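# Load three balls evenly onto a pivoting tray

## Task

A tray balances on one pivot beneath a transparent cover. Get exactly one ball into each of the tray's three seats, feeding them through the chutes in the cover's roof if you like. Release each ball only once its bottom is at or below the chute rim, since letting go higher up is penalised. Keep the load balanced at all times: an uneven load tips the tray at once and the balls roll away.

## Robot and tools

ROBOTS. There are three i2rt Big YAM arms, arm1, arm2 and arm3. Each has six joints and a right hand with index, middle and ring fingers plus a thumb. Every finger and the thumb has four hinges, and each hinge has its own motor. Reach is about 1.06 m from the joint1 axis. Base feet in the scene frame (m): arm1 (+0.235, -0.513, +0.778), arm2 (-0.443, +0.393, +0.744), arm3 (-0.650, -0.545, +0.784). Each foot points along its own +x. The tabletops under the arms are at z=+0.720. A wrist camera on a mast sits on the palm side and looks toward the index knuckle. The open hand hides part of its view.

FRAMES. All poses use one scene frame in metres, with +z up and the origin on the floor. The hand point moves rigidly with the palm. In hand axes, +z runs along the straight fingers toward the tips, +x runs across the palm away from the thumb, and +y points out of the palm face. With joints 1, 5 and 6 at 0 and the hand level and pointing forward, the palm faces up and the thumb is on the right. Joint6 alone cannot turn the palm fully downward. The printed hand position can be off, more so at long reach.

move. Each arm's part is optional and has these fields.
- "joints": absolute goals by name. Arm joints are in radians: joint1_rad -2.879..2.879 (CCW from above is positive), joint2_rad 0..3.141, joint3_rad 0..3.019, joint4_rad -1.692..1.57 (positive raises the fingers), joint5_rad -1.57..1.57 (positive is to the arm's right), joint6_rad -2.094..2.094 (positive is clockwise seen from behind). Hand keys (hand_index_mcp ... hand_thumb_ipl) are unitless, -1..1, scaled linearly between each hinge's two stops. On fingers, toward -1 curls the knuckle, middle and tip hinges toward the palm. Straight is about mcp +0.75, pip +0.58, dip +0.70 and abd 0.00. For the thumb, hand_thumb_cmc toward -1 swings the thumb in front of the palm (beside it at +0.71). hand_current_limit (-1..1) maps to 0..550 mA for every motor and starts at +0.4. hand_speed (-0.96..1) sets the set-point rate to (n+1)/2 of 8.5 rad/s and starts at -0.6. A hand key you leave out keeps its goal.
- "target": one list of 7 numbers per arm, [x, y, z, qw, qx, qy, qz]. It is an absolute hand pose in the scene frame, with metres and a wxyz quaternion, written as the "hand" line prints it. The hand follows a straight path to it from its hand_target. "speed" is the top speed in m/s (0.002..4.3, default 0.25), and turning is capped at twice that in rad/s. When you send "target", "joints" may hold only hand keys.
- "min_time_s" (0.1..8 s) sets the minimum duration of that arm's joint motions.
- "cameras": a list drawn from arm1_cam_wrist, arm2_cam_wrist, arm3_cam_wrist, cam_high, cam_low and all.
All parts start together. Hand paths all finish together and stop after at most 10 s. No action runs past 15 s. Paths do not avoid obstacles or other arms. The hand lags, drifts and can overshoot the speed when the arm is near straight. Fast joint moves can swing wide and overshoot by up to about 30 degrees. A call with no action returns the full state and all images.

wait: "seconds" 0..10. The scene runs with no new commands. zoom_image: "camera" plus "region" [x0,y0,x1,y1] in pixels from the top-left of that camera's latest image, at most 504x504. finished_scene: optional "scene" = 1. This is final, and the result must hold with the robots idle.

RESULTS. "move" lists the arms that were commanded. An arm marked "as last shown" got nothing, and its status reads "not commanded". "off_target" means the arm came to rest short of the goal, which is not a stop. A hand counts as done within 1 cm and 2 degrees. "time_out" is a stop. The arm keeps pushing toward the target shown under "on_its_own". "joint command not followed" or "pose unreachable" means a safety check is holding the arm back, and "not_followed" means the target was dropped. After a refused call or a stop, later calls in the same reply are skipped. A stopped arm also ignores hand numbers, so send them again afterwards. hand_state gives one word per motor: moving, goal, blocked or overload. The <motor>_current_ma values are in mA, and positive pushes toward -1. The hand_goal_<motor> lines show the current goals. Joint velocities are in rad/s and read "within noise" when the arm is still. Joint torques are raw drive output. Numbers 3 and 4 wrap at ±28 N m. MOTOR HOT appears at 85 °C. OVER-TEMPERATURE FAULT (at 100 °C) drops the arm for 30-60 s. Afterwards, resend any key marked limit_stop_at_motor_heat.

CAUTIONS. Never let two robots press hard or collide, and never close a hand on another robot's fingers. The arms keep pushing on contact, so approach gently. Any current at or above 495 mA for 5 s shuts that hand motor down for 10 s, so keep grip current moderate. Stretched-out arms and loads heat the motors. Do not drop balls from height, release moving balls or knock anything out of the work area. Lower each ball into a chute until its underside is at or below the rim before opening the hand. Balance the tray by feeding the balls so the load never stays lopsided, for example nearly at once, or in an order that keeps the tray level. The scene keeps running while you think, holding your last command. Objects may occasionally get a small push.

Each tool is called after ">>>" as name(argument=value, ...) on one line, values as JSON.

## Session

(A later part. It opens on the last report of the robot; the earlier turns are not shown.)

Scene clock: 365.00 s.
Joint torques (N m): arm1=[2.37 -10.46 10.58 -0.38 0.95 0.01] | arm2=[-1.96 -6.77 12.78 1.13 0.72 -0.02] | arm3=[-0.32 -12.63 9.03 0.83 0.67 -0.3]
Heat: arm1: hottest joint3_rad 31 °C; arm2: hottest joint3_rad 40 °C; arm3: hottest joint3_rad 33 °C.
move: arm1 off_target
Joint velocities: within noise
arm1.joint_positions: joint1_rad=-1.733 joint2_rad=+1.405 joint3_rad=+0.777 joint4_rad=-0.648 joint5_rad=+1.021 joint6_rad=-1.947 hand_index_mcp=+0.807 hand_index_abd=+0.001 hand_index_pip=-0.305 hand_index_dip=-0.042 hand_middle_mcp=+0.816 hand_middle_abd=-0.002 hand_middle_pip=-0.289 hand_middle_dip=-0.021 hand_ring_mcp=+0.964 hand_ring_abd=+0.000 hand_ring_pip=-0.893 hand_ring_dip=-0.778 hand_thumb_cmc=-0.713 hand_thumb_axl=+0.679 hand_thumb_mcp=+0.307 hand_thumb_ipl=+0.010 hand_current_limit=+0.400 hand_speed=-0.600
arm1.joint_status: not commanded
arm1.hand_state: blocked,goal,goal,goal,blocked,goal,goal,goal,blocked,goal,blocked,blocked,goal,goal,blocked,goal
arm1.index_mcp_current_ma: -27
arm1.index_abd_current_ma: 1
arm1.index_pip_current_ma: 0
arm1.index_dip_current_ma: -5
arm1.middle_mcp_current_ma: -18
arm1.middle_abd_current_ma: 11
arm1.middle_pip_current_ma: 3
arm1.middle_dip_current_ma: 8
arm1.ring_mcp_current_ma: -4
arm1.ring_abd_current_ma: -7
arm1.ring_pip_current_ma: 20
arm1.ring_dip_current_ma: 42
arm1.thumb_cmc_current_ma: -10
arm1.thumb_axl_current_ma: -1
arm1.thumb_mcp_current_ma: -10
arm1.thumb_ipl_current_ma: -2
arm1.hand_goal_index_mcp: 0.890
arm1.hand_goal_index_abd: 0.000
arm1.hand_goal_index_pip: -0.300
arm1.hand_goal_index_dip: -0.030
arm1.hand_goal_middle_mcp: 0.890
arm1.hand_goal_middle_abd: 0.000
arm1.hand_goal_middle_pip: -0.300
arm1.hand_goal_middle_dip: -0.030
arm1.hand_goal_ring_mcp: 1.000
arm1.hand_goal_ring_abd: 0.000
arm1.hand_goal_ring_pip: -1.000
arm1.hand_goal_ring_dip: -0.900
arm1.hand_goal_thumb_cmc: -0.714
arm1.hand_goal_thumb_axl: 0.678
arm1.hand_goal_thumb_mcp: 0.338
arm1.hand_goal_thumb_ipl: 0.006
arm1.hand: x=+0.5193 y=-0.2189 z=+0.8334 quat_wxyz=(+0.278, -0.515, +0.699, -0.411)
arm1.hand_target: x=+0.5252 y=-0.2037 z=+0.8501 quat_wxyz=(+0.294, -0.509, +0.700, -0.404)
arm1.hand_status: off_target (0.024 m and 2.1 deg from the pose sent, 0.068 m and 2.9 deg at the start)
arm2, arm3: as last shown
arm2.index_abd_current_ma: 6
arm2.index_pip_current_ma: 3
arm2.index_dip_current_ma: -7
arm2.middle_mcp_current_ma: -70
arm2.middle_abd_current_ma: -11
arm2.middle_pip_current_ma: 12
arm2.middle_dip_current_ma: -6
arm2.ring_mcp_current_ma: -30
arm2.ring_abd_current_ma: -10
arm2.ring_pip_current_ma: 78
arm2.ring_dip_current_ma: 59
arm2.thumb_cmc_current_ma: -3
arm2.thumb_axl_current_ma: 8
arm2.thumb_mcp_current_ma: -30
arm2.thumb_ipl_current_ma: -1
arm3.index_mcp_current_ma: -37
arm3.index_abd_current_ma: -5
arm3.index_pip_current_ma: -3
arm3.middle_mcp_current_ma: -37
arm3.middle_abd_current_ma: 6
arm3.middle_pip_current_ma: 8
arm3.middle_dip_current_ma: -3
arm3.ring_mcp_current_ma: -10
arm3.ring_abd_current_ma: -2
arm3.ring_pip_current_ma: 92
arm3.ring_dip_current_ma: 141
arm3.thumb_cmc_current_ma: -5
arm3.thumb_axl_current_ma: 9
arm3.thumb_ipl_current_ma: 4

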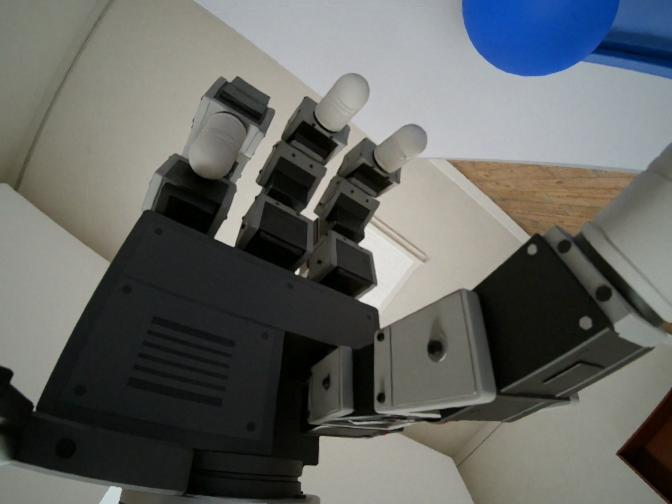

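>>> move(arm1={"target":[0.5250,-0.2035,0.801,0.2939,-0.5091,0.7006,-0.4045],"speed":0.1}, cameras=["arm1_cam_wrist","cam_low"])

>>> zoom_image(camera="cam_low", region=[30, 240, 250, 364])

Scene clock: 367.33 s.
Joint torques (N m): arm1=[2.49 -10.05 7.09 0.47 0.95 0.01] | arm2=[-1.9 -6.77 12.81 1.13 0.71 -0.03] | arm3=[-0.26 -12.69 9.06 0.88 0.67 -0.32]
Heat: arm1: hottest joint3_rad 31 °C; arm2: hottest joint3_rad 40 °C; arm3: hottest joint3_rad 33 °C.
move: arm1 done
Joint velocities: within noise
arm1.joint_positions: joint1_rad=-1.733 joint2_rad=+1.488 joint3_rad=+0.752 joint4_rad=-0.510 joint5_rad=+1.021 joint6_rad=-1.947 hand_index_mcp=+0.807 hand_index_abd=+0.001 hand_index_pip=-0.305 hand_index_dip=-0.042 hand_middle_mcp=+0.816 hand_middle_abd=-0.002 hand_middle_pip=-0.289 hand_middle_dip=-0.021 hand_ring_mcp=+0.964 hand_ring_abd=+0.000 hand_ring_pip=-0.893 hand_ring_dip=-0.778 hand_thumb_cmc=-0.713 hand_thumb_axl=+0.679 hand_thumb_mcp=+0.307 hand_thumb_ipl=+0.010 hand_current_limit=+0.400 hand_speed=-0.600
arm1.joint_status: not commanded
arm1.hand_state: blocked,goal,goal,goal,blocked,goal,goal,goal,blocked,goal,blocked,blocked,goal,goal,blocked,goal
arm1.index_mcp_current_ma: -22
arm1.index_abd_current_ma: 6
arm1.index_pip_current_ma: -1
arm1.index_dip_current_ma: -5
arm1.middle_mcp_current_ma: -13
arm1.middle_abd_current_ma: 5
arm1.middle_pip_current_ma: -1
arm1.middle_dip_current_ma: 16
arm1.ring_mcp_current_ma: -2
arm1.ring_abd_current_ma: 0
arm1.ring_pip_current_ma: 35
arm1.ring_dip_current_ma: 35
arm1.thumb_cmc_current_ma: -8
arm1.thumb_axl_current_ma: -3
arm1.thumb_mcp_current_ma: -27
arm1.thumb_ipl_current_ma: -4
arm1.hand_goal_index_mcp: 0.890
arm1.hand_goal_index_abd: 0.000
arm1.hand_goal_index_pip: -0.300
arm1.hand_goal_index_dip: -0.030
arm1.hand_goal_middle_mcp: 0.890
arm1.hand_goal_middle_abd: 0.000
arm1.hand_goal_middle_pip: -0.300
arm1.hand_goal_middle_dip: -0.030
arm1.hand_goal_ring_mcp: 1.000
arm1.hand_goal_ring_abd: 0.000
arm1.hand_goal_ring_pip: -1.000
arm1.hand_goal_ring_dip: -0.900
arm1.hand_goal_thumb_cmc: -0.714
arm1.hand_goal_thumb_axl: 0.678
arm1.hand_goal_thumb_mcp: 0.338
arm1.hand_goal_thumb_ipl: 0.006
arm1.hand: x=+0.5253 y=-0.2079 z=+0.8016 quat_wxyz=(+0.290, -0.509, +0.702, -0.406)
arm1.hand_target: x=+0.5249 y=-0.2035 z=+0.8011 quat_wxyz=(+0.294, -0.509, +0.701, -0.405)
arm1.hand_status: done (0.004 m and 0.6 deg from the pose sent, 0.036 m and 2.1 deg at the start)
arm2, arm3: as last shown
arm2.index_mcp_current_ma: -59
arm2.index_pip_current_ma: 11
arm2.index_dip_current_ma: -5
arm2.middle_mcp_current_ma: -73
arm2.middle_abd_current_ma: -16
arm2.middle_pip_current_ma: -3
arm2.middle_dip_current_ma: -4
arm2.ring_mcp_current_ma: -25
arm2.ring_abd_current_ma: -14
arm2.ring_pip_current_ma: 63
arm2.ring_dip_current_ma: 63
arm2.thumb_cmc_current_ma: 8
arm2.thumb_axl_current_ma: 0
arm2.thumb_mcp_current_ma: -28
arm2.thumb_ipl_current_ma: 0
arm3.index_mcp_current_ma: -31
arm3.index_abd_current_ma: -10
arm3.index_pip_current_ma: -7
arm3.index_dip_current_ma: -5
arm3.middle_abd_current_ma: 0
arm3.middle_pip_current_ma: 9
arm3.middle_dip_current_ma: 2
arm3.ring_mcp_current_ma: -9
arm3.ring_abd_current_ma: 4
arm3.ring_pip_current_ma: 100
arm3.ring_dip_current_ma: 146
arm3.thumb_cmc_current_ma: -12
arm3.thumb_axl_current_ma: 10
arm3.thumb_ipl_current_ma: 8

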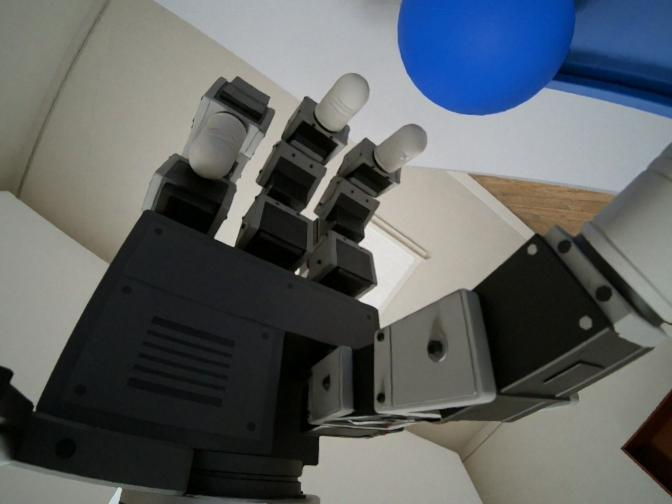

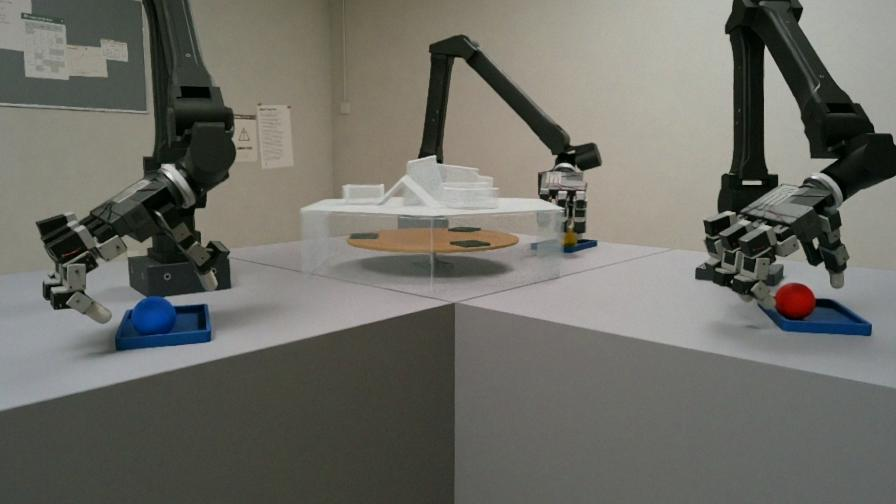

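Scaled by 2.291 from the camera's image (finer frame: 1280x720).

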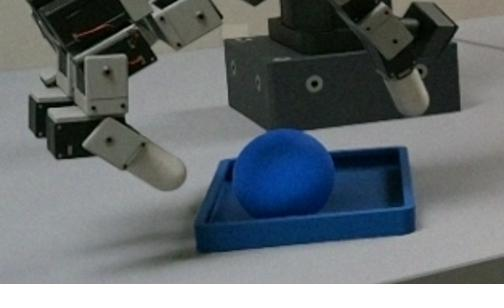

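>>> move(arm1={"target":[0.5165,-0.217,0.792,0.2939,-0.5091,0.7006,-0.4045],"speed":0.1}, cameras=["arm1_cam_wrist","cam_low"])

>>> zoom_image(camera="cam_low", region=[30, 240, 250, 364])

Scene clock: 379.00 s.
Joint torques (N m): arm1=[2.55 -10.99 6.52 0.36 0.97 0.06] | arm2=[-1.79 -6.77 12.81 1.14 0.7 -0.02] | arm3=[-0.44 -12.69 9.09 0.81 0.69 -0.31]
Heat: arm1: hottest joint3_rad 31 °C; arm2: hottest joint3_rad 41 °C; arm3: hottest joint3_rad 33 °C.
move: arm1 done
Joint velocities: within noise
arm1.joint_positions: joint1_rad=-1.733 joint2_rad=+1.488 joint3_rad=+0.703 joint4_rad=-0.479 joint5_rad=+1.021 joint6_rad=-1.947 hand_index_mcp=+0.807 hand_index_abd=+0.001 hand_index_pip=-0.305 hand_index_dip=-0.042 hand_middle_mcp=+0.816 hand_middle_abd=-0.002 hand_middle_pip=-0.289 hand_middle_dip=-0.021 hand_ring_mcp=+0.964 hand_ring_abd=+0.000 hand_ring_pip=-0.893 hand_ring_dip=-0.778 hand_thumb_cmc=-0.713 hand_thumb_axl=+0.679 hand_thumb_mcp=+0.307 hand_thumb_ipl=+0.010 hand_current_limit=+0.400 hand_speed=-0.600
arm1.joint_status: not commanded
arm1.hand_state: blocked,goal,goal,goal,blocked,goal,goal,goal,blocked,goal,blocked,blocked,goal,goal,blocked,goal
arm1.index_mcp_current_ma: -17
arm1.index_abd_current_ma: 11
arm1.index_pip_current_ma: 2
arm1.index_dip_current_ma: 1
arm1.middle_mcp_current_ma: -18
arm1.middle_abd_current_ma: 16
arm1.middle_pip_current_ma: -2
arm1.middle_dip_current_ma: -2
arm1.ring_mcp_current_ma: -10
arm1.ring_abd_current_ma: -8
arm1.ring_pip_current_ma: 28
arm1.ring_dip_current_ma: 31
arm1.thumb_cmc_current_ma: -12
arm1.thumb_axl_current_ma: -5
arm1.thumb_mcp_current_ma: -2
arm1.thumb_ipl_current_ma: 14
arm1.hand_goal_index_mcp: 0.890
arm1.hand_goal_index_abd: 0.000
arm1.hand_goal_index_pip: -0.300
arm1.hand_goal_index_dip: -0.030
arm1.hand_goal_middle_mcp: 0.890
arm1.hand_goal_middle_abd: 0.000
arm1.hand_goal_middle_pip: -0.300
arm1.hand_goal_middle_dip: -0.030
arm1.hand_goal_ring_mcp: 1.000
arm1.hand_goal_ring_abd: 0.000
arm1.hand_goal_ring_pip: -1.000
arm1.hand_goal_ring_dip: -0.900
arm1.hand_goal_thumb_cmc: -0.714
arm1.hand_goal_thumb_axl: 0.678
arm1.hand_goal_thumb_mcp: 0.338
arm1.hand_goal_thumb_ipl: 0.006
arm1.hand: x=+0.5168 y=-0.2227 z=+0.7871 quat_wxyz=(+0.283, -0.513, +0.700, -0.409)
arm1.hand_target: x=+0.5164 y=-0.2170 z=+0.7920 quat_wxyz=(+0.294, -0.509, +0.701, -0.405)
arm1.hand_status: done (0.007 m and 1.4 deg from the pose sent, 0.016 m and 0.6 deg at the start)
arm2, arm3: as last shown
arm2.index_mcp_current_ma: -56
arm2.index_abd_current_ma: 4
arm2.index_pip_current_ma: 3
arm2.index_dip_current_ma: -9
arm2.middle_mcp_current_ma: -80
arm2.middle_abd_current_ma: -2
arm2.middle_pip_current_ma: 10
arm2.middle_dip_current_ma: 2
arm2.ring_mcp_current_ma: -23
arm2.ring_abd_current_ma: -15
arm2.ring_pip_current_ma: 67
arm2.ring_dip_current_ma: 77
arm2.thumb_cmc_current_ma: 10
arm2.thumb_axl_current_ma: 13
arm2.thumb_mcp_current_ma: -31
arm2.thumb_ipl_current_ma: -2
arm3.index_mcp_current_ma: -29
arm3.index_abd_current_ma: -9
arm3.index_pip_current_ma: -4
arm3.index_dip_current_ma: 0
arm3.middle_mcp_current_ma: -38
arm3.middle_abd_current_ma: 3
arm3.middle_pip_current_ma: 2
arm3.middle_dip_current_ma: -6
arm3.ring_mcp_current_ma: -5
arm3.ring_abd_current_ma: 1
arm3.ring_pip_current_ma: 93
arm3.ring_dip_current_ma: 148
arm3.thumb_cmc_current_ma: -15
arm3.thumb_axl_current_ma: 7
arm3.thumb_mcp_current_ma: -9
arm3.thumb_ipl_current_ma: 2

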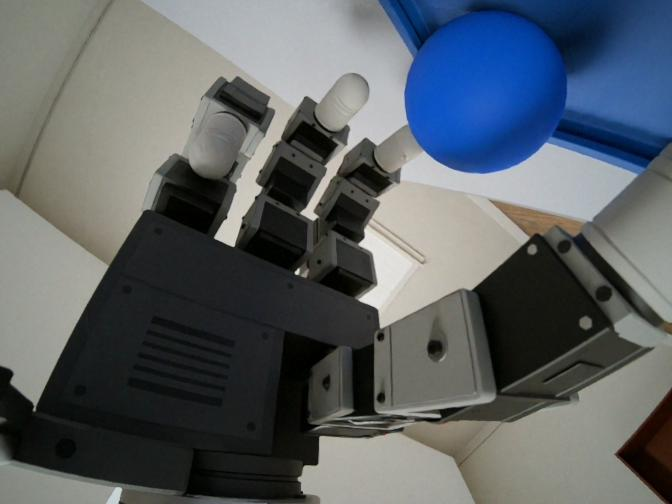

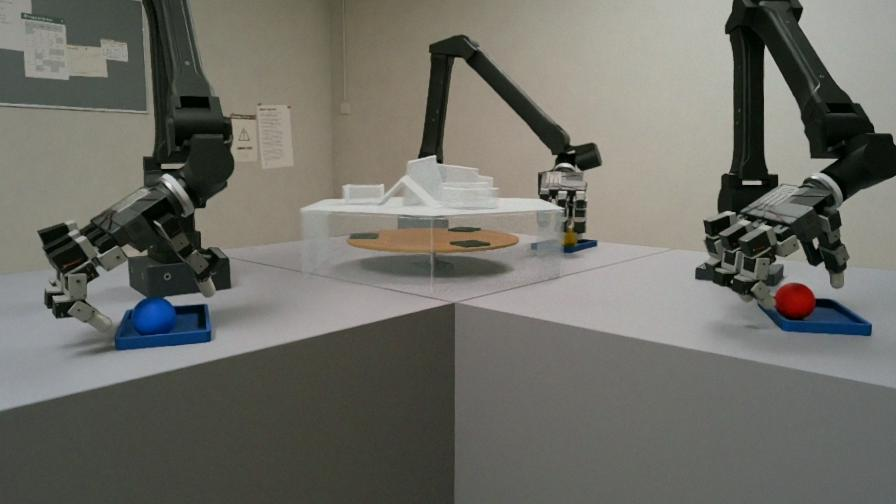

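Scaled by 2.291 from the camera's image (finer frame: 1280x720).

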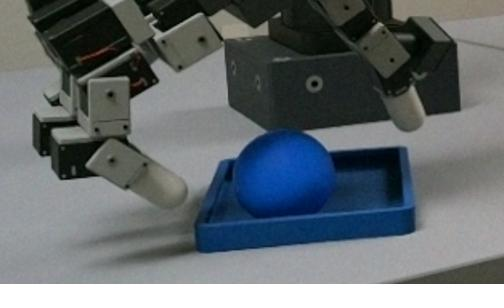

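>>> move(arm1={"target":[0.5185,-0.2125,0.801,0.2939,-0.5091,0.7006,-0.4045],"speed":0.1}, cameras=["arm1_cam_wrist","cam_low"])

>>> zoom_image(camera="cam_low", region=[30, 240, 250, 364])

Scene clock: 386.03 s.
Joint torques (N m): arm1=[2.73 -11.4 8.43 -0.36 0.99 0.08] | arm2=[-1.9 -6.71 12.81 1.13 0.7 -0.02] | arm3=[-0.32 -12.69 9.03 0.85 0.68 -0.31]
Heat: arm1: hottest joint3_rad 31 °C; arm2: hottest joint3_rad 42 °C; arm3: hottest joint3_rad 33 °C.
move: arm1 off_target
Joint velocities: within noise
arm1.joint_positions: joint1_rad=-1.733 joint2_rad=+1.483 joint3_rad=+0.703 joint4_rad=-0.494 joint5_rad=+1.021 joint6_rad=-1.947 hand_index_mcp=+0.807 hand_index_abd=+0.001 hand_index_pip=-0.305 hand_index_dip=-0.042 hand_middle_mcp=+0.816 hand_middle_abd=-0.002 hand_middle_pip=-0.289 hand_middle_dip=-0.021 hand_ring_mcp=+0.964 hand_ring_abd=+0.000 hand_ring_pip=-0.893 hand_ring_dip=-0.778 hand_thumb_cmc=-0.713 hand_thumb_axl=+0.679 hand_thumb_mcp=+0.307 hand_thumb_ipl=+0.010 hand_current_limit=+0.400 hand_speed=-0.600
arm1.joint_status: not commanded
arm1.hand_state: blocked,goal,goal,goal,blocked,goal,goal,goal,blocked,goal,blocked,blocked,goal,goal,blocked,goal
arm1.index_mcp_current_ma: -20
arm1.index_abd_current_ma: 9
arm1.index_pip_current_ma: -10
arm1.index_dip_current_ma: -12
arm1.middle_mcp_current_ma: -12
arm1.middle_abd_current_ma: 7
arm1.middle_pip_current_ma: 14
arm1.middle_dip_current_ma: 4
arm1.ring_mcp_current_ma: 1
arm1.ring_abd_current_ma: -11
arm1.ring_pip_current_ma: 21
arm1.ring_dip_current_ma: 33
arm1.thumb_cmc_current_ma: -10
arm1.thumb_axl_current_ma: 10
arm1.thumb_mcp_current_ma: -19
arm1.thumb_ipl_current_ma: 3
arm1.hand_goal_index_mcp: 0.890
arm1.hand_goal_index_abd: 0.000
arm1.hand_goal_index_pip: -0.300
arm1.hand_goal_index_dip: -0.030
arm1.hand_goal_middle_mcp: 0.890
arm1.hand_goal_middle_abd: 0.000
arm1.hand_goal_middle_pip: -0.300
arm1.hand_goal_middle_dip: -0.030
arm1.hand_goal_ring_mcp: 1.000
arm1.hand_goal_ring_abd: 0.000
arm1.hand_goal_ring_pip: -1.000
arm1.hand_goal_ring_dip: -0.900
arm1.hand_goal_thumb_cmc: -0.714
arm1.hand_goal_thumb_axl: 0.678
arm1.hand_goal_thumb_mcp: 0.338
arm1.hand_goal_thumb_ipl: 0.006
arm1.hand: x=+0.5153 y=-0.2253 z=+0.7877 quat_wxyz=(+0.278, -0.515, +0.699, -0.411)
arm1.hand_target: x=+0.5183 y=-0.2127 z=+0.8010 quat_wxyz=(+0.294, -0.509, +0.701, -0.404)
arm1.hand_status: off_target (0.019 m and 2.1 deg from the pose sent, 0.017 m and 1.4 deg at the start)
arm2, arm3: as last shown
arm2.index_mcp_current_ma: -65
arm2.index_abd_current_ma: -3
arm2.index_pip_current_ma: 1
arm2.index_dip_current_ma: 7
arm2.middle_mcp_current_ma: -71
arm2.middle_abd_current_ma: 11
arm2.middle_pip_current_ma: 12
arm2.middle_dip_current_ma: -13
arm2.ring_mcp_current_ma: -17
arm2.ring_abd_current_ma: -16
arm2.ring_pip_current_ma: 62
arm2.ring_dip_current_ma: 69
arm2.thumb_axl_current_ma: -2
arm2.thumb_mcp_current_ma: -27
arm2.thumb_ipl_current_ma: -7
arm3.index_mcp_current_ma: -28
arm3.index_pip_current_ma: -7
arm3.index_dip_current_ma: 1
arm3.middle_mcp_current_ma: -35
arm3.middle_abd_current_ma: 2
arm3.middle_pip_current_ma: 3
arm3.middle_dip_current_ma: -3
arm3.ring_mcp_current_ma: -10
arm3.ring_abd_current_ma: 0
arm3.ring_pip_current_ma: 98
arm3.ring_dip_current_ma: 139
arm3.thumb_cmc_current_ma: -6
arm3.thumb_axl_current_ma: 10
arm3.thumb_ipl_current_ma: 3

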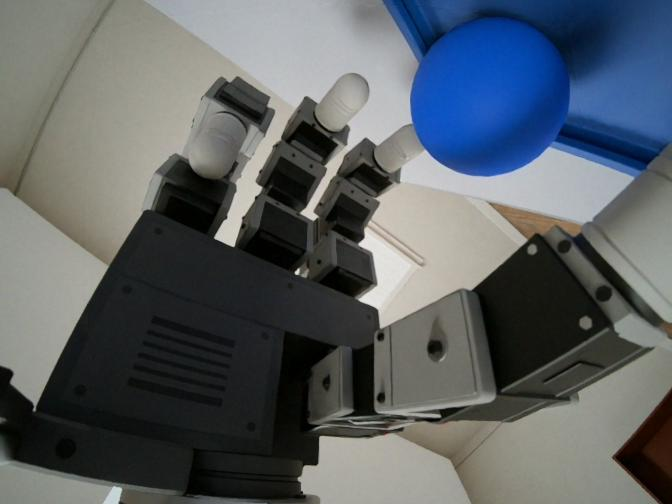

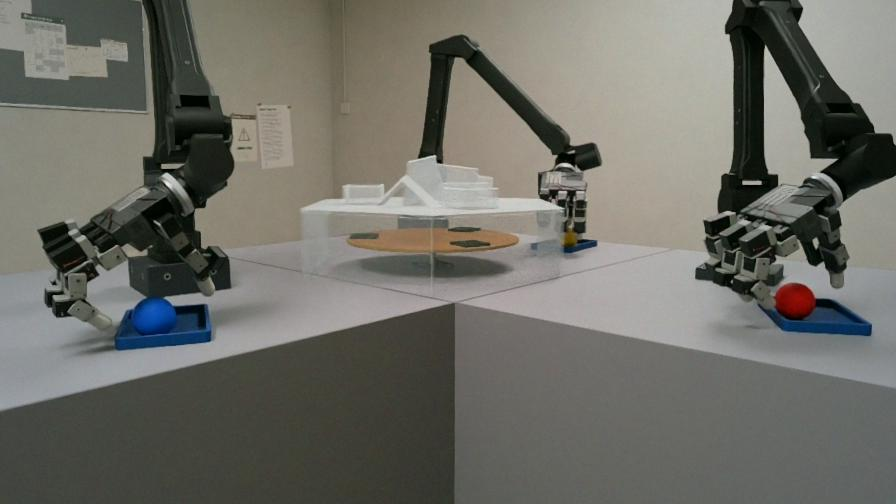

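Scaled by 2.291 from the camera's image (finer frame: 1280x720).

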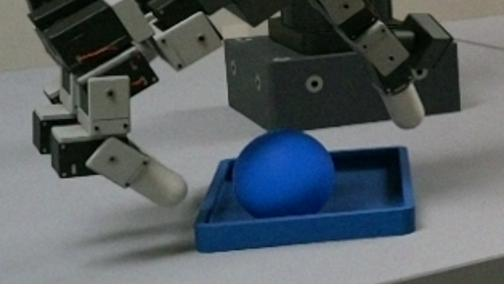

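>>> move(arm1={"target":[0.5185,-0.2095,0.85,0.2939,-0.5091,0.7006,-0.4045],"speed":0.15})

>>> move(arm1={"target":[0.5180,-0.2145,0.7935,0.2939,-0.5091,0.7006,-0.4045],"speed":0.12}, cameras=["arm1_cam_wrist","cam_low"])

>>> zoom_image(camera="cam_low", region=[30, 240, 250, 364])

Scene clock: 389.40 s.
Joint torques (N m): arm1=[2.84 -10.05 10.59 -0.31 0.99 0.12] | arm2=[-1.96 -6.77 12.81 1.14 0.71 -0.02] | arm3=[-0.21 -12.75 9.01 0.85 0.68 -0.31]
Heat: arm1: hottest joint3_rad 31 °C; arm2: hottest joint3_rad 42 °C; arm3: hottest joint3_rad 33 °C.
move: arm1 off_target
Joint velocities: within noise
arm1.joint_positions: joint1_rad=-1.729 joint2_rad=+1.383 joint3_rad=+0.757 joint4_rad=-0.662 joint5_rad=+1.023 joint6_rad=-1.940 hand_index_mcp=+0.807 hand_index_abd=+0.001 hand_index_pip=-0.305 hand_index_dip=-0.042 hand_middle_mcp=+0.816 hand_middle_abd=-0.002 hand_middle_pip=-0.289 hand_middle_dip=-0.021 hand_ring_mcp=+0.964 hand_ring_abd=+0.000 hand_ring_pip=-0.893 hand_ring_dip=-0.778 hand_thumb_cmc=-0.713 hand_thumb_axl=+0.679 hand_thumb_mcp=+0.307 hand_thumb_ipl=+0.010 hand_current_limit=+0.400 hand_speed=-0.600
arm1.joint_status: not commanded
arm1.hand_state: blocked,goal,goal,goal,blocked,goal,goal,goal,blocked,goal,blocked,blocked,goal,goal,blocked,goal
arm1.index_mcp_current_ma: -19
arm1.index_abd_current_ma: 1
arm1.index_pip_current_ma: 3
arm1.index_dip_current_ma: -13
arm1.middle_mcp_current_ma: -13
arm1.middle_abd_current_ma: 4
arm1.middle_pip_current_ma: 0
arm1.middle_dip_current_ma: 8
arm1.ring_mcp_current_ma: -7
arm1.ring_abd_current_ma: -12
arm1.ring_pip_current_ma: 20
arm1.ring_dip_current_ma: 33
arm1.thumb_cmc_current_ma: -6
arm1.thumb_axl_current_ma: -3
arm1.thumb_mcp_current_ma: -19
arm1.thumb_ipl_current_ma: -1
arm1.hand_goal_index_mcp: 0.890
arm1.hand_goal_index_abd: 0.000
arm1.hand_goal_index_pip: -0.300
arm1.hand_goal_index_dip: -0.030
arm1.hand_goal_middle_mcp: 0.890
arm1.hand_goal_middle_abd: 0.000
arm1.hand_goal_middle_pip: -0.300
arm1.hand_goal_middle_dip: -0.030
arm1.hand_goal_ring_mcp: 1.000
arm1.hand_goal_ring_abd: 0.000
arm1.hand_goal_ring_pip: -1.000
arm1.hand_goal_ring_dip: -0.900
arm1.hand_goal_thumb_cmc: -0.714
arm1.hand_goal_thumb_axl: 0.678
arm1.hand_goal_thumb_mcp: 0.338
arm1.hand_goal_thumb_ipl: 0.006
arm1.hand: x=+0.5134 y=-0.2271 z=+0.8336 quat_wxyz=(+0.275, -0.517, +0.698, -0.413)
arm1.hand_target: x=+0.5182 y=-0.2101 z=+0.8501 quat_wxyz=(+0.294, -0.509, +0.701, -0.404)
arm1.hand_status: off_target (0.025 m and 2.5 deg from the pose sent, 0.064 m and 2.0 deg at the start)
arm2, arm3: as last shown
arm2.index_mcp_current_ma: -55
arm2.index_abd_current_ma: -4
arm2.index_dip_current_ma: -3
arm2.middle_abd_current_ma: 3
arm2.middle_pip_current_ma: 14
arm2.middle_dip_current_ma: -6
arm2.ring_mcp_current_ma: -20
arm2.ring_abd_current_ma: -9
arm2.ring_pip_current_ma: 66
arm2.ring_dip_current_ma: 75
arm2.thumb_cmc_current_ma: 7
arm2.thumb_axl_current_ma: -4
arm2.thumb_mcp_current_ma: -30
arm2.thumb_ipl_current_ma: -11
arm3.index_mcp_current_ma: -30
arm3.index_abd_current_ma: -4
arm3.index_dip_current_ma: -4
arm3.middle_mcp_current_ma: -40
arm3.middle_abd_current_ma: 0
arm3.middle_dip_current_ma: 0
arm3.ring_mcp_current_ma: -15
arm3.ring_abd_current_ma: 2
arm3.ring_pip_current_ma: 95
arm3.ring_dip_current_ma: 141
arm3.thumb_cmc_current_ma: -7
arm3.thumb_axl_current_ma: 9
arm3.thumb_mcp_current_ma: -10
pictures: none

Scene clock: 390.67 s.
Joint torques (N m): arm1=[2.43 -9.76 6.95 0.38 0.92 -0.02] | arm2=[-1.85 -6.83 12.79 1.14 0.71 -0.03] | arm3=[-0.26 -12.81 9.02 0.88 0.7 -0.3]
Heat: arm1: hottest joint3_rad 31 °C; arm2: hottest joint3_rad 42 °C; arm3: hottest joint3_rad 33 °C.
move: arm1 done
Joint velocities: within noise
arm1.joint_positions: joint1_rad=-1.729 joint2_rad=+1.475 joint3_rad=+0.709 joint4_rad=-0.485 joint5_rad=+1.023 joint6_rad=-1.940 hand_index_mcp=+0.808 hand_index_abd=+0.001 hand_index_pip=-0.305 hand_index_dip=-0.042 hand_middle_mcp=+0.816 hand_middle_abd=-0.002 hand_middle_pip=-0.289 hand_middle_dip=-0.021 hand_ring_mcp=+0.964 hand_ring_abd=+0.000 hand_ring_pip=-0.893 hand_ring_dip=-0.778 hand_thumb_cmc=-0.713 hand_thumb_axl=+0.679 hand_thumb_mcp=+0.307 hand_thumb_ipl=+0.010 hand_current_limit=+0.400 hand_speed=-0.600
arm1.joint_status: not commanded
arm1.hand_state: blocked,goal,goal,goal,blocked,goal,goal,goal,blocked,goal,blocked,blocked,goal,goal,blocked,goal
arm1.index_mcp_current_ma: -18
arm1.index_abd_current_ma: 10
arm1.index_pip_current_ma: -3
arm1.index_dip_current_ma: -1
arm1.middle_mcp_current_ma: 1
arm1.middle_abd_current_ma: 9
arm1.middle_pip_current_ma: 7
arm1.middle_dip_current_ma: 1
arm1.ring_mcp_current_ma: -3
arm1.ring_abd_current_ma: -19
arm1.ring_pip_current_ma: 25
arm1.ring_dip_current_ma: 22
arm1.thumb_cmc_current_ma: -16
arm1.thumb_axl_current_ma: -2
arm1.thumb_mcp_current_ma: -17
arm1.thumb_ipl_current_ma: 7
arm1.hand_goal_index_mcp: 0.890
arm1.hand_goal_index_abd: 0.000
arm1.hand_goal_index_pip: -0.300
arm1.hand_goal_index_dip: -0.030
arm1.hand_goal_middle_mcp: 0.890
arm1.hand_goal_middle_abd: 0.000
arm1.hand_goal_middle_pip: -0.300
arm1.hand_goal_middle_dip: -0.030
arm1.hand_goal_ring_mcp: 1.000
arm1.hand_goal_ring_abd: 0.000
arm1.hand_goal_ring_pip: -1.000
arm1.hand_goal_ring_dip: -0.900
arm1.hand_goal_thumb_cmc: -0.714
arm1.hand_goal_thumb_axl: 0.678
arm1.hand_goal_thumb_mcp: 0.338
arm1.hand_goal_thumb_ipl: 0.006
arm1.hand: x=+0.5179 y=-0.2185 z=+0.7937 quat_wxyz=(+0.290, -0.508, +0.702, -0.406)
arm1.hand_target: x=+0.5180 y=-0.2146 z=+0.7935 quat_wxyz=(+0.294, -0.509, +0.701, -0.405)
arm1.hand_status: done (0.004 m and 0.5 deg from the pose sent, 0.042 m and 2.5 deg at the start)
arm2, arm3: as last shown
arm2.index_mcp_current_ma: -67
arm2.index_abd_current_ma: 9
arm2.index_pip_current_ma: 6
arm2.index_dip_current_ma: -4
arm2.middle_mcp_current_ma: -74
arm2.middle_abd_current_ma: -16
arm2.middle_pip_current_ma: -1
arm2.middle_dip_current_ma: 4
arm2.ring_mcp_current_ma: -18
arm2.ring_abd_current_ma: -3
arm2.ring_pip_current_ma: 80
arm2.ring_dip_current_ma: 73
arm2.thumb_cmc_current_ma: 14
arm2.thumb_axl_current_ma: 12
arm2.thumb_mcp_current_ma: -46
arm2.thumb_ipl_current_ma: -1
arm3.index_mcp_current_ma: -31
arm3.index_abd_current_ma: -8
arm3.index_pip_current_ma: -10
arm3.index_dip_current_ma: -1
arm3.middle_pip_current_ma: 8
arm3.middle_dip_current_ma: -3
arm3.ring_mcp_current_ma: -10
arm3.ring_abd_current_ma: -2
arm3.ring_pip_current_ma: 97
arm3.ring_dip_current_ma: 142
arm3.thumb_cmc_current_ma: -11
arm3.thumb_mcp_current_ma: -9
arm3.thumb_ipl_current_ma: 1

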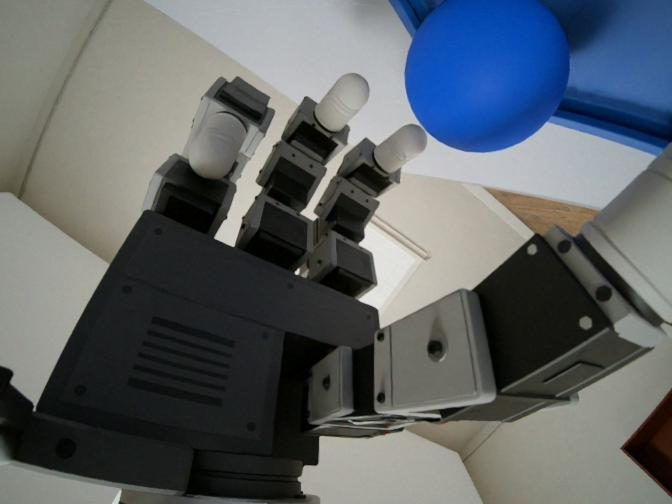

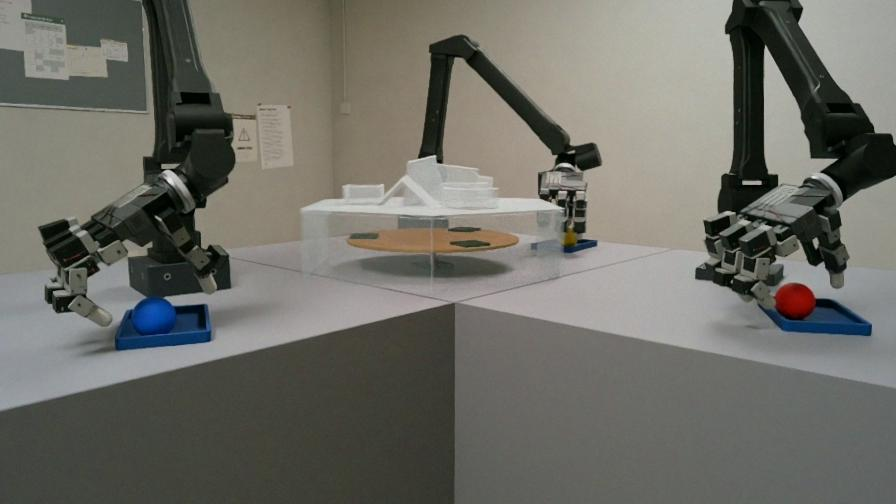

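Scaled by 2.291 from the camera's image (finer frame: 1280x720).

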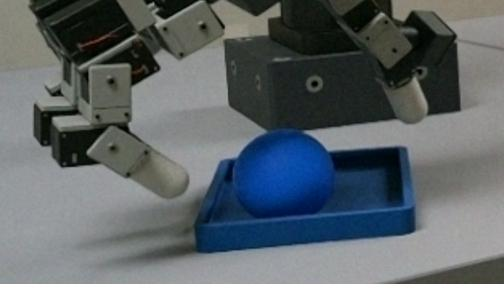

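>>> move(arm1={"joints":{"hand_speed":-0.88,"hand_index_mcp":0.56,"hand_middle_mcp":0.56,"hand_thumb_mcp":-0.02}}, arm2={"joints":{"hand_speed":-0.88,"hand_index_mcp":0.56,"hand_middle_mcp":0.56,"hand_thumb_mcp":-0.02}}, arm3={"joints":{"hand_speed":-0.88,"hand_index_mcp":0.56,"hand_middle_mcp":0.56,"hand_thumb_mcp":-0.02}}, cameras=["all"])

>>> zoom_image(camera="cam_low", region=[30, 240, 250, 364])

>>> zoom_image(camera="cam_low", region=[680, 190, 896, 344])

Scene clock: 395.17 s.
Joint torques (N m): arm1=[2.32 -9.64 6.94 0.39 0.91 -0.02] | arm2=[-1.79 -6.65 12.78 1.11 0.72 -0.02] | arm3=[-0.15 -12.98 8.99 0.83 0.7 -0.31]
Heat: arm1: hottest joint3_rad 31 °C; arm2: hottest joint3_rad 42 °C; arm3: hottest joint3_rad 33 °C.
move: arm1 done; arm2 off_target; arm3 done
Joint velocities: within noise
arm1.joint_positions: joint1_rad=-1.729 joint2_rad=+1.475 joint3_rad=+0.709 joint4_rad=-0.485 joint5_rad=+1.023 joint6_rad=-1.940 hand_index_mcp=+0.542 hand_index_abd=+0.001 hand_index_pip=-0.301 hand_index_dip=-0.042 hand_middle_mcp=+0.544 hand_middle_abd=-0.002 hand_middle_pip=-0.289 hand_middle_dip=-0.021 hand_ring_mcp=+0.964 hand_ring_abd=+0.000 hand_ring_pip=-0.893 hand_ring_dip=-0.778 hand_thumb_cmc=-0.713 hand_thumb_axl=+0.679 hand_thumb_mcp=-0.014 hand_thumb_ipl=+0.011 hand_current_limit=+0.400 hand_speed=-0.880
arm1.joint_status: all done
arm1.hand_state: goal,goal,goal,goal,goal,goal,goal,goal,blocked,goal,blocked,blocked,goal,goal,goal,goal
arm1.index_mcp_current_ma: -4
arm1.index_abd_current_ma: -1
arm1.index_pip_current_ma: 1
arm1.index_dip_current_ma: -8
arm1.middle_mcp_current_ma: 8
arm1.middle_abd_current_ma: 11
arm1.middle_pip_current_ma: -1
arm1.middle_dip_current_ma: 6
arm1.ring_mcp_current_ma: -6
arm1.ring_abd_current_ma: -12
arm1.ring_pip_current_ma: 28
arm1.ring_dip_current_ma: 23
arm1.thumb_cmc_current_ma: -23
arm1.thumb_axl_current_ma: 12
arm1.thumb_mcp_current_ma: -6
arm1.thumb_ipl_current_ma: 3
arm1.hand_goal_index_mcp: 0.560
arm1.hand_goal_index_abd: 0.000
arm1.hand_goal_index_pip: -0.300
arm1.hand_goal_index_dip: -0.030
arm1.hand_goal_middle_mcp: 0.560
arm1.hand_goal_middle_abd: 0.000
arm1.hand_goal_middle_pip: -0.300
arm1.hand_goal_middle_dip: -0.030
arm1.hand_goal_ring_mcp: 1.000
arm1.hand_goal_ring_abd: 0.000
arm1.hand_goal_ring_pip: -1.000
arm1.hand_goal_ring_dip: -0.900
arm1.hand_goal_thumb_cmc: -0.714
arm1.hand_goal_thumb_axl: 0.678
arm1.hand_goal_thumb_mcp: -0.020
arm1.hand_goal_thumb_ipl: 0.006
arm1.hand: x=+0.5179 y=-0.2185 z=+0.7937 quat_wxyz=(+0.290, -0.508, +0.702, -0.406)
arm1.hand_target: x=+0.5180 y=-0.2146 z=+0.7935 quat_wxyz=(+0.294, -0.509, +0.701, -0.405)
arm1.hand_status: not commanded
arm2.joint_positions: joint1_rad=+2.138 joint2_rad=+1.429 joint3_rad=+0.717 joint4_rad=-0.536 joint5_rad=+1.004 joint6_rad=-1.999 hand_index_mcp=+0.542 hand_index_abd=-0.001 hand_index_pip=-0.309 hand_index_dip=-0.045 hand_middle_mcp=+0.542 hand_middle_abd=-0.003 hand_middle_pip=-0.287 hand_middle_dip=-0.019 hand_ring_mcp=+0.954 hand_ring_abd=+0.001 hand_ring_pip=-0.900 hand_ring_dip=-0.769 hand_thumb_cmc=-0.713 hand_thumb_axl=+0.679 hand_thumb_mcp=+0.012 hand_thumb_ipl=+0.011 hand_current_limit=+0.400 hand_speed=-0.880
arm2.joint_status: hand_thumb_mcp off_target (ended at +0.012, target -0.020); the others done
arm2.hand_state: goal,goal,goal,goal,goal,goal,goal,goal,blocked,goal,blocked,blocked,goal,goal,blocked,goal
arm2.index_mcp_current_ma: -19
arm2.index_abd_current_ma: 1
arm2.index_pip_current_ma: -1
arm2.index_dip_current_ma: -6
arm2.middle_mcp_current_ma: -20
arm2.middle_abd_current_ma: -9
arm2.middle_pip_current_ma: 20
arm2.middle_dip_current_ma: -7
arm2.ring_mcp_current_ma: -21
arm2.ring_abd_current_ma: -9
arm2.ring_pip_current_ma: 58
arm2.ring_dip_current_ma: 75
arm2.thumb_cmc_current_ma: 10
arm2.thumb_axl_current_ma: 15
arm2.thumb_mcp_current_ma: 4
arm2.thumb_ipl_current_ma: -4
arm2.hand_goal_index_mcp: 0.560
arm2.hand_goal_index_abd: 0.000
arm2.hand_goal_index_pip: -0.300
arm2.hand_goal_index_dip: -0.030
arm2.hand_goal_middle_mcp: 0.560
arm2.hand_goal_middle_abd: 0.000
arm2.hand_goal_middle_pip: -0.300
arm2.hand_goal_middle_dip: -0.030
arm2.hand_goal_ring_mcp: 1.000
arm2.hand_goal_ring_abd: 0.000
arm2.hand_goal_ring_pip: -1.000
arm2.hand_goal_ring_dip: -0.900
arm2.hand_goal_thumb_cmc: -0.714
arm2.hand_goal_thumb_axl: 0.678
arm2.hand_goal_thumb_mcp: -0.020
arm2.hand_goal_thumb_ipl: 0.006
arm2.hand: x=-0.0585 y=+0.5015 z=+0.7778 quat_wxyz=(+0.165, -0.329, +0.804, -0.467)
arm2.hand_target: x=-0.0380 y=+0.5111 z=+0.7917 quat_wxyz=(+0.183, -0.317, +0.806, -0.465)
arm2.hand_status: not commanded
arm3.joint_positions: joint1_rad=+1.086 joint2_rad=+1.678 joint3_rad=+0.950 joint4_rad=-0.493 joint5_rad=+1.018 joint6_rad=-1.969 hand_index_mcp=+0.551 hand_index_abd=+0.001 hand_index_pip=-0.303 hand_index_dip=-0.035 hand_middle_mcp=+0.551 hand_middle_abd=-0.001 hand_middle_pip=-0.303 hand_middle_dip=-0.033 hand_ring_mcp=+0.978 hand_ring_abd=+0.005 hand_ring_pip=-0.897 hand_ring_dip=-0.775 hand_thumb_cmc=-0.714 hand_thumb_axl=+0.679 hand_thumb_mcp=-0.017 hand_thumb_ipl=+0.008 hand_current_limit=+0.400 hand_speed=-0.880
arm3.joint_status: all done
arm3.hand_state: goal,goal,goal,goal,goal,goal,goal,goal,blocked,goal,blocked,blocked,goal,goal,goal,goal
arm3.index_mcp_current_ma: 2
arm3.index_abd_current_ma: -9
arm3.index_pip_current_ma: 1
arm3.index_dip_current_ma: -2
arm3.middle_mcp_current_ma: -10
arm3.middle_abd_current_ma: -2
arm3.middle_pip_current_ma: 9
arm3.middle_dip_current_ma: 1
arm3.ring_mcp_current_ma: -15
arm3.ring_abd_current_ma: -2
arm3.ring_pip_current_ma: 99
arm3.ring_dip_current_ma: 139
arm3.thumb_cmc_current_ma: -7
arm3.thumb_axl_current_ma: 11
arm3.thumb_mcp_current_ma: -3
arm3.thumb_ipl_current_ma: 8
arm3.hand_goal_index_mcp: 0.560
arm3.hand_goal_index_abd: 0.000
arm3.hand_goal_index_pip: -0.300
arm3.hand_goal_index_dip: -0.030
arm3.hand_goal_middle_mcp: 0.560
arm3.hand_goal_middle_abd: 0.000
arm3.hand_goal_middle_pip: -0.300
arm3.hand_goal_middle_dip: -0.030
arm3.hand_goal_ring_mcp: 1.000
arm3.hand_goal_ring_abd: 0.000
arm3.hand_goal_ring_pip: -1.000
arm3.hand_goal_ring_dip: -0.900
arm3.hand_goal_thumb_cmc: -0.714
arm3.hand_goal_thumb_axl: 0.678
arm3.hand_goal_thumb_mcp: -0.020
arm3.hand_goal_thumb_ipl: 0.006
arm3.hand: x=-0.6193 y=-0.0493 z=+0.7944 quat_wxyz=(+0.409, -0.711, +0.495, -0.288)
arm3.hand_target: x=-0.6154 y=-0.0413 z=+0.8030 quat_wxyz=(+0.410, -0.709, +0.497, -0.287)
arm3.hand_status: not commanded
pictures: arm1_cam_wrist, arm2_cam_wrist, arm3_cam_wrist, cam_high, cam_low

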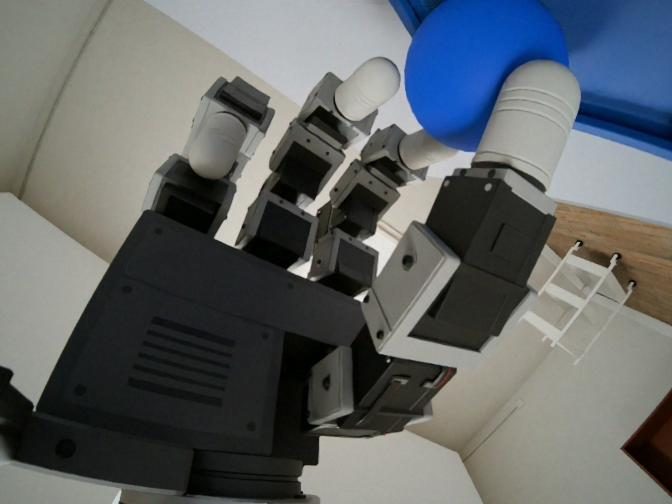

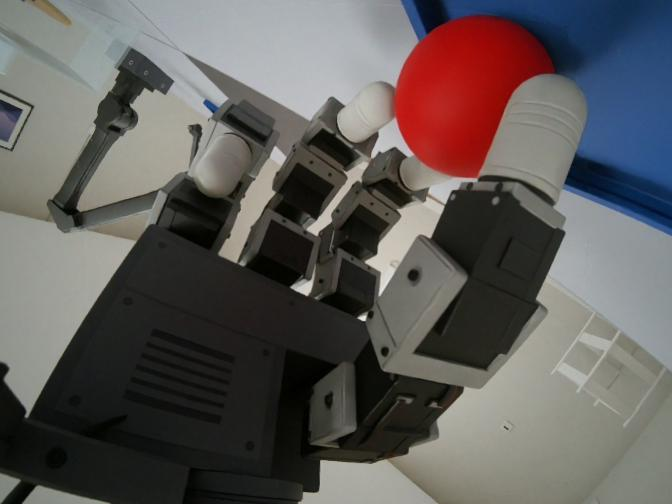

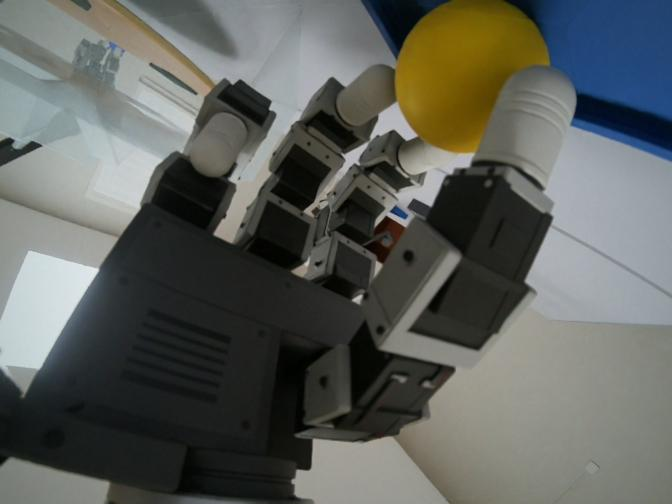

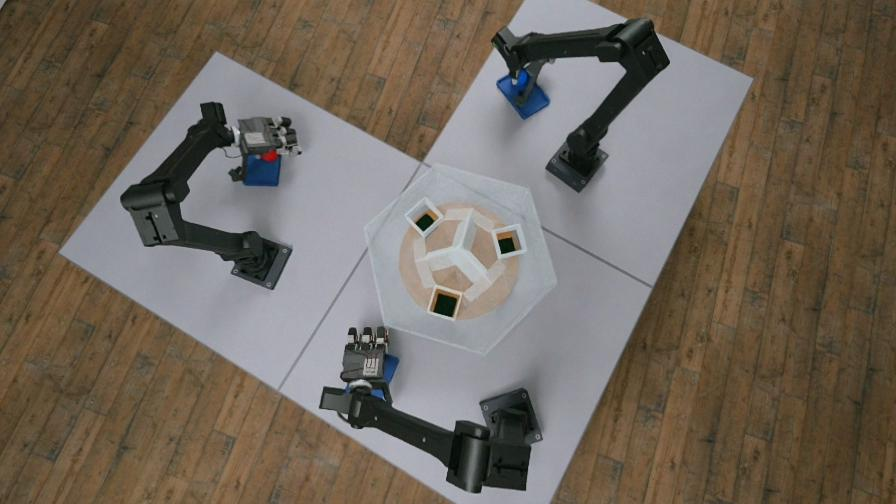

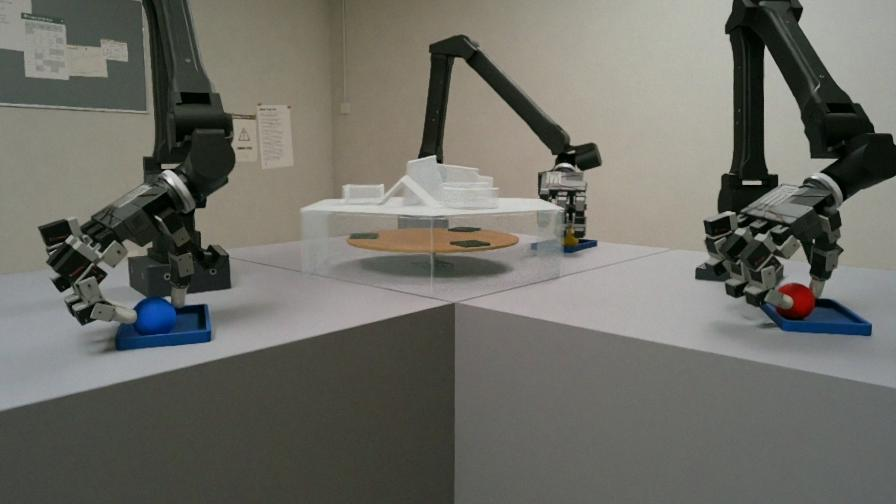

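Scaled by 2.291 from the camera's image (finer frame: 1280x720).

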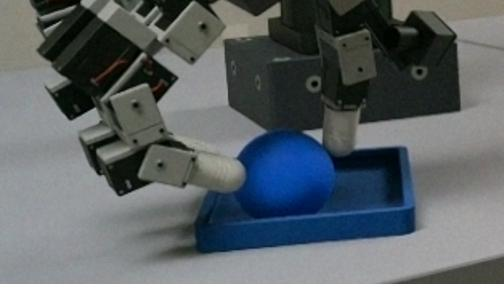

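Scaled by 2.333 from the camera's image (finer frame: 1280x720).

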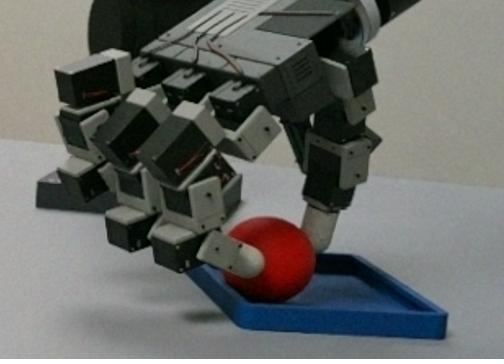

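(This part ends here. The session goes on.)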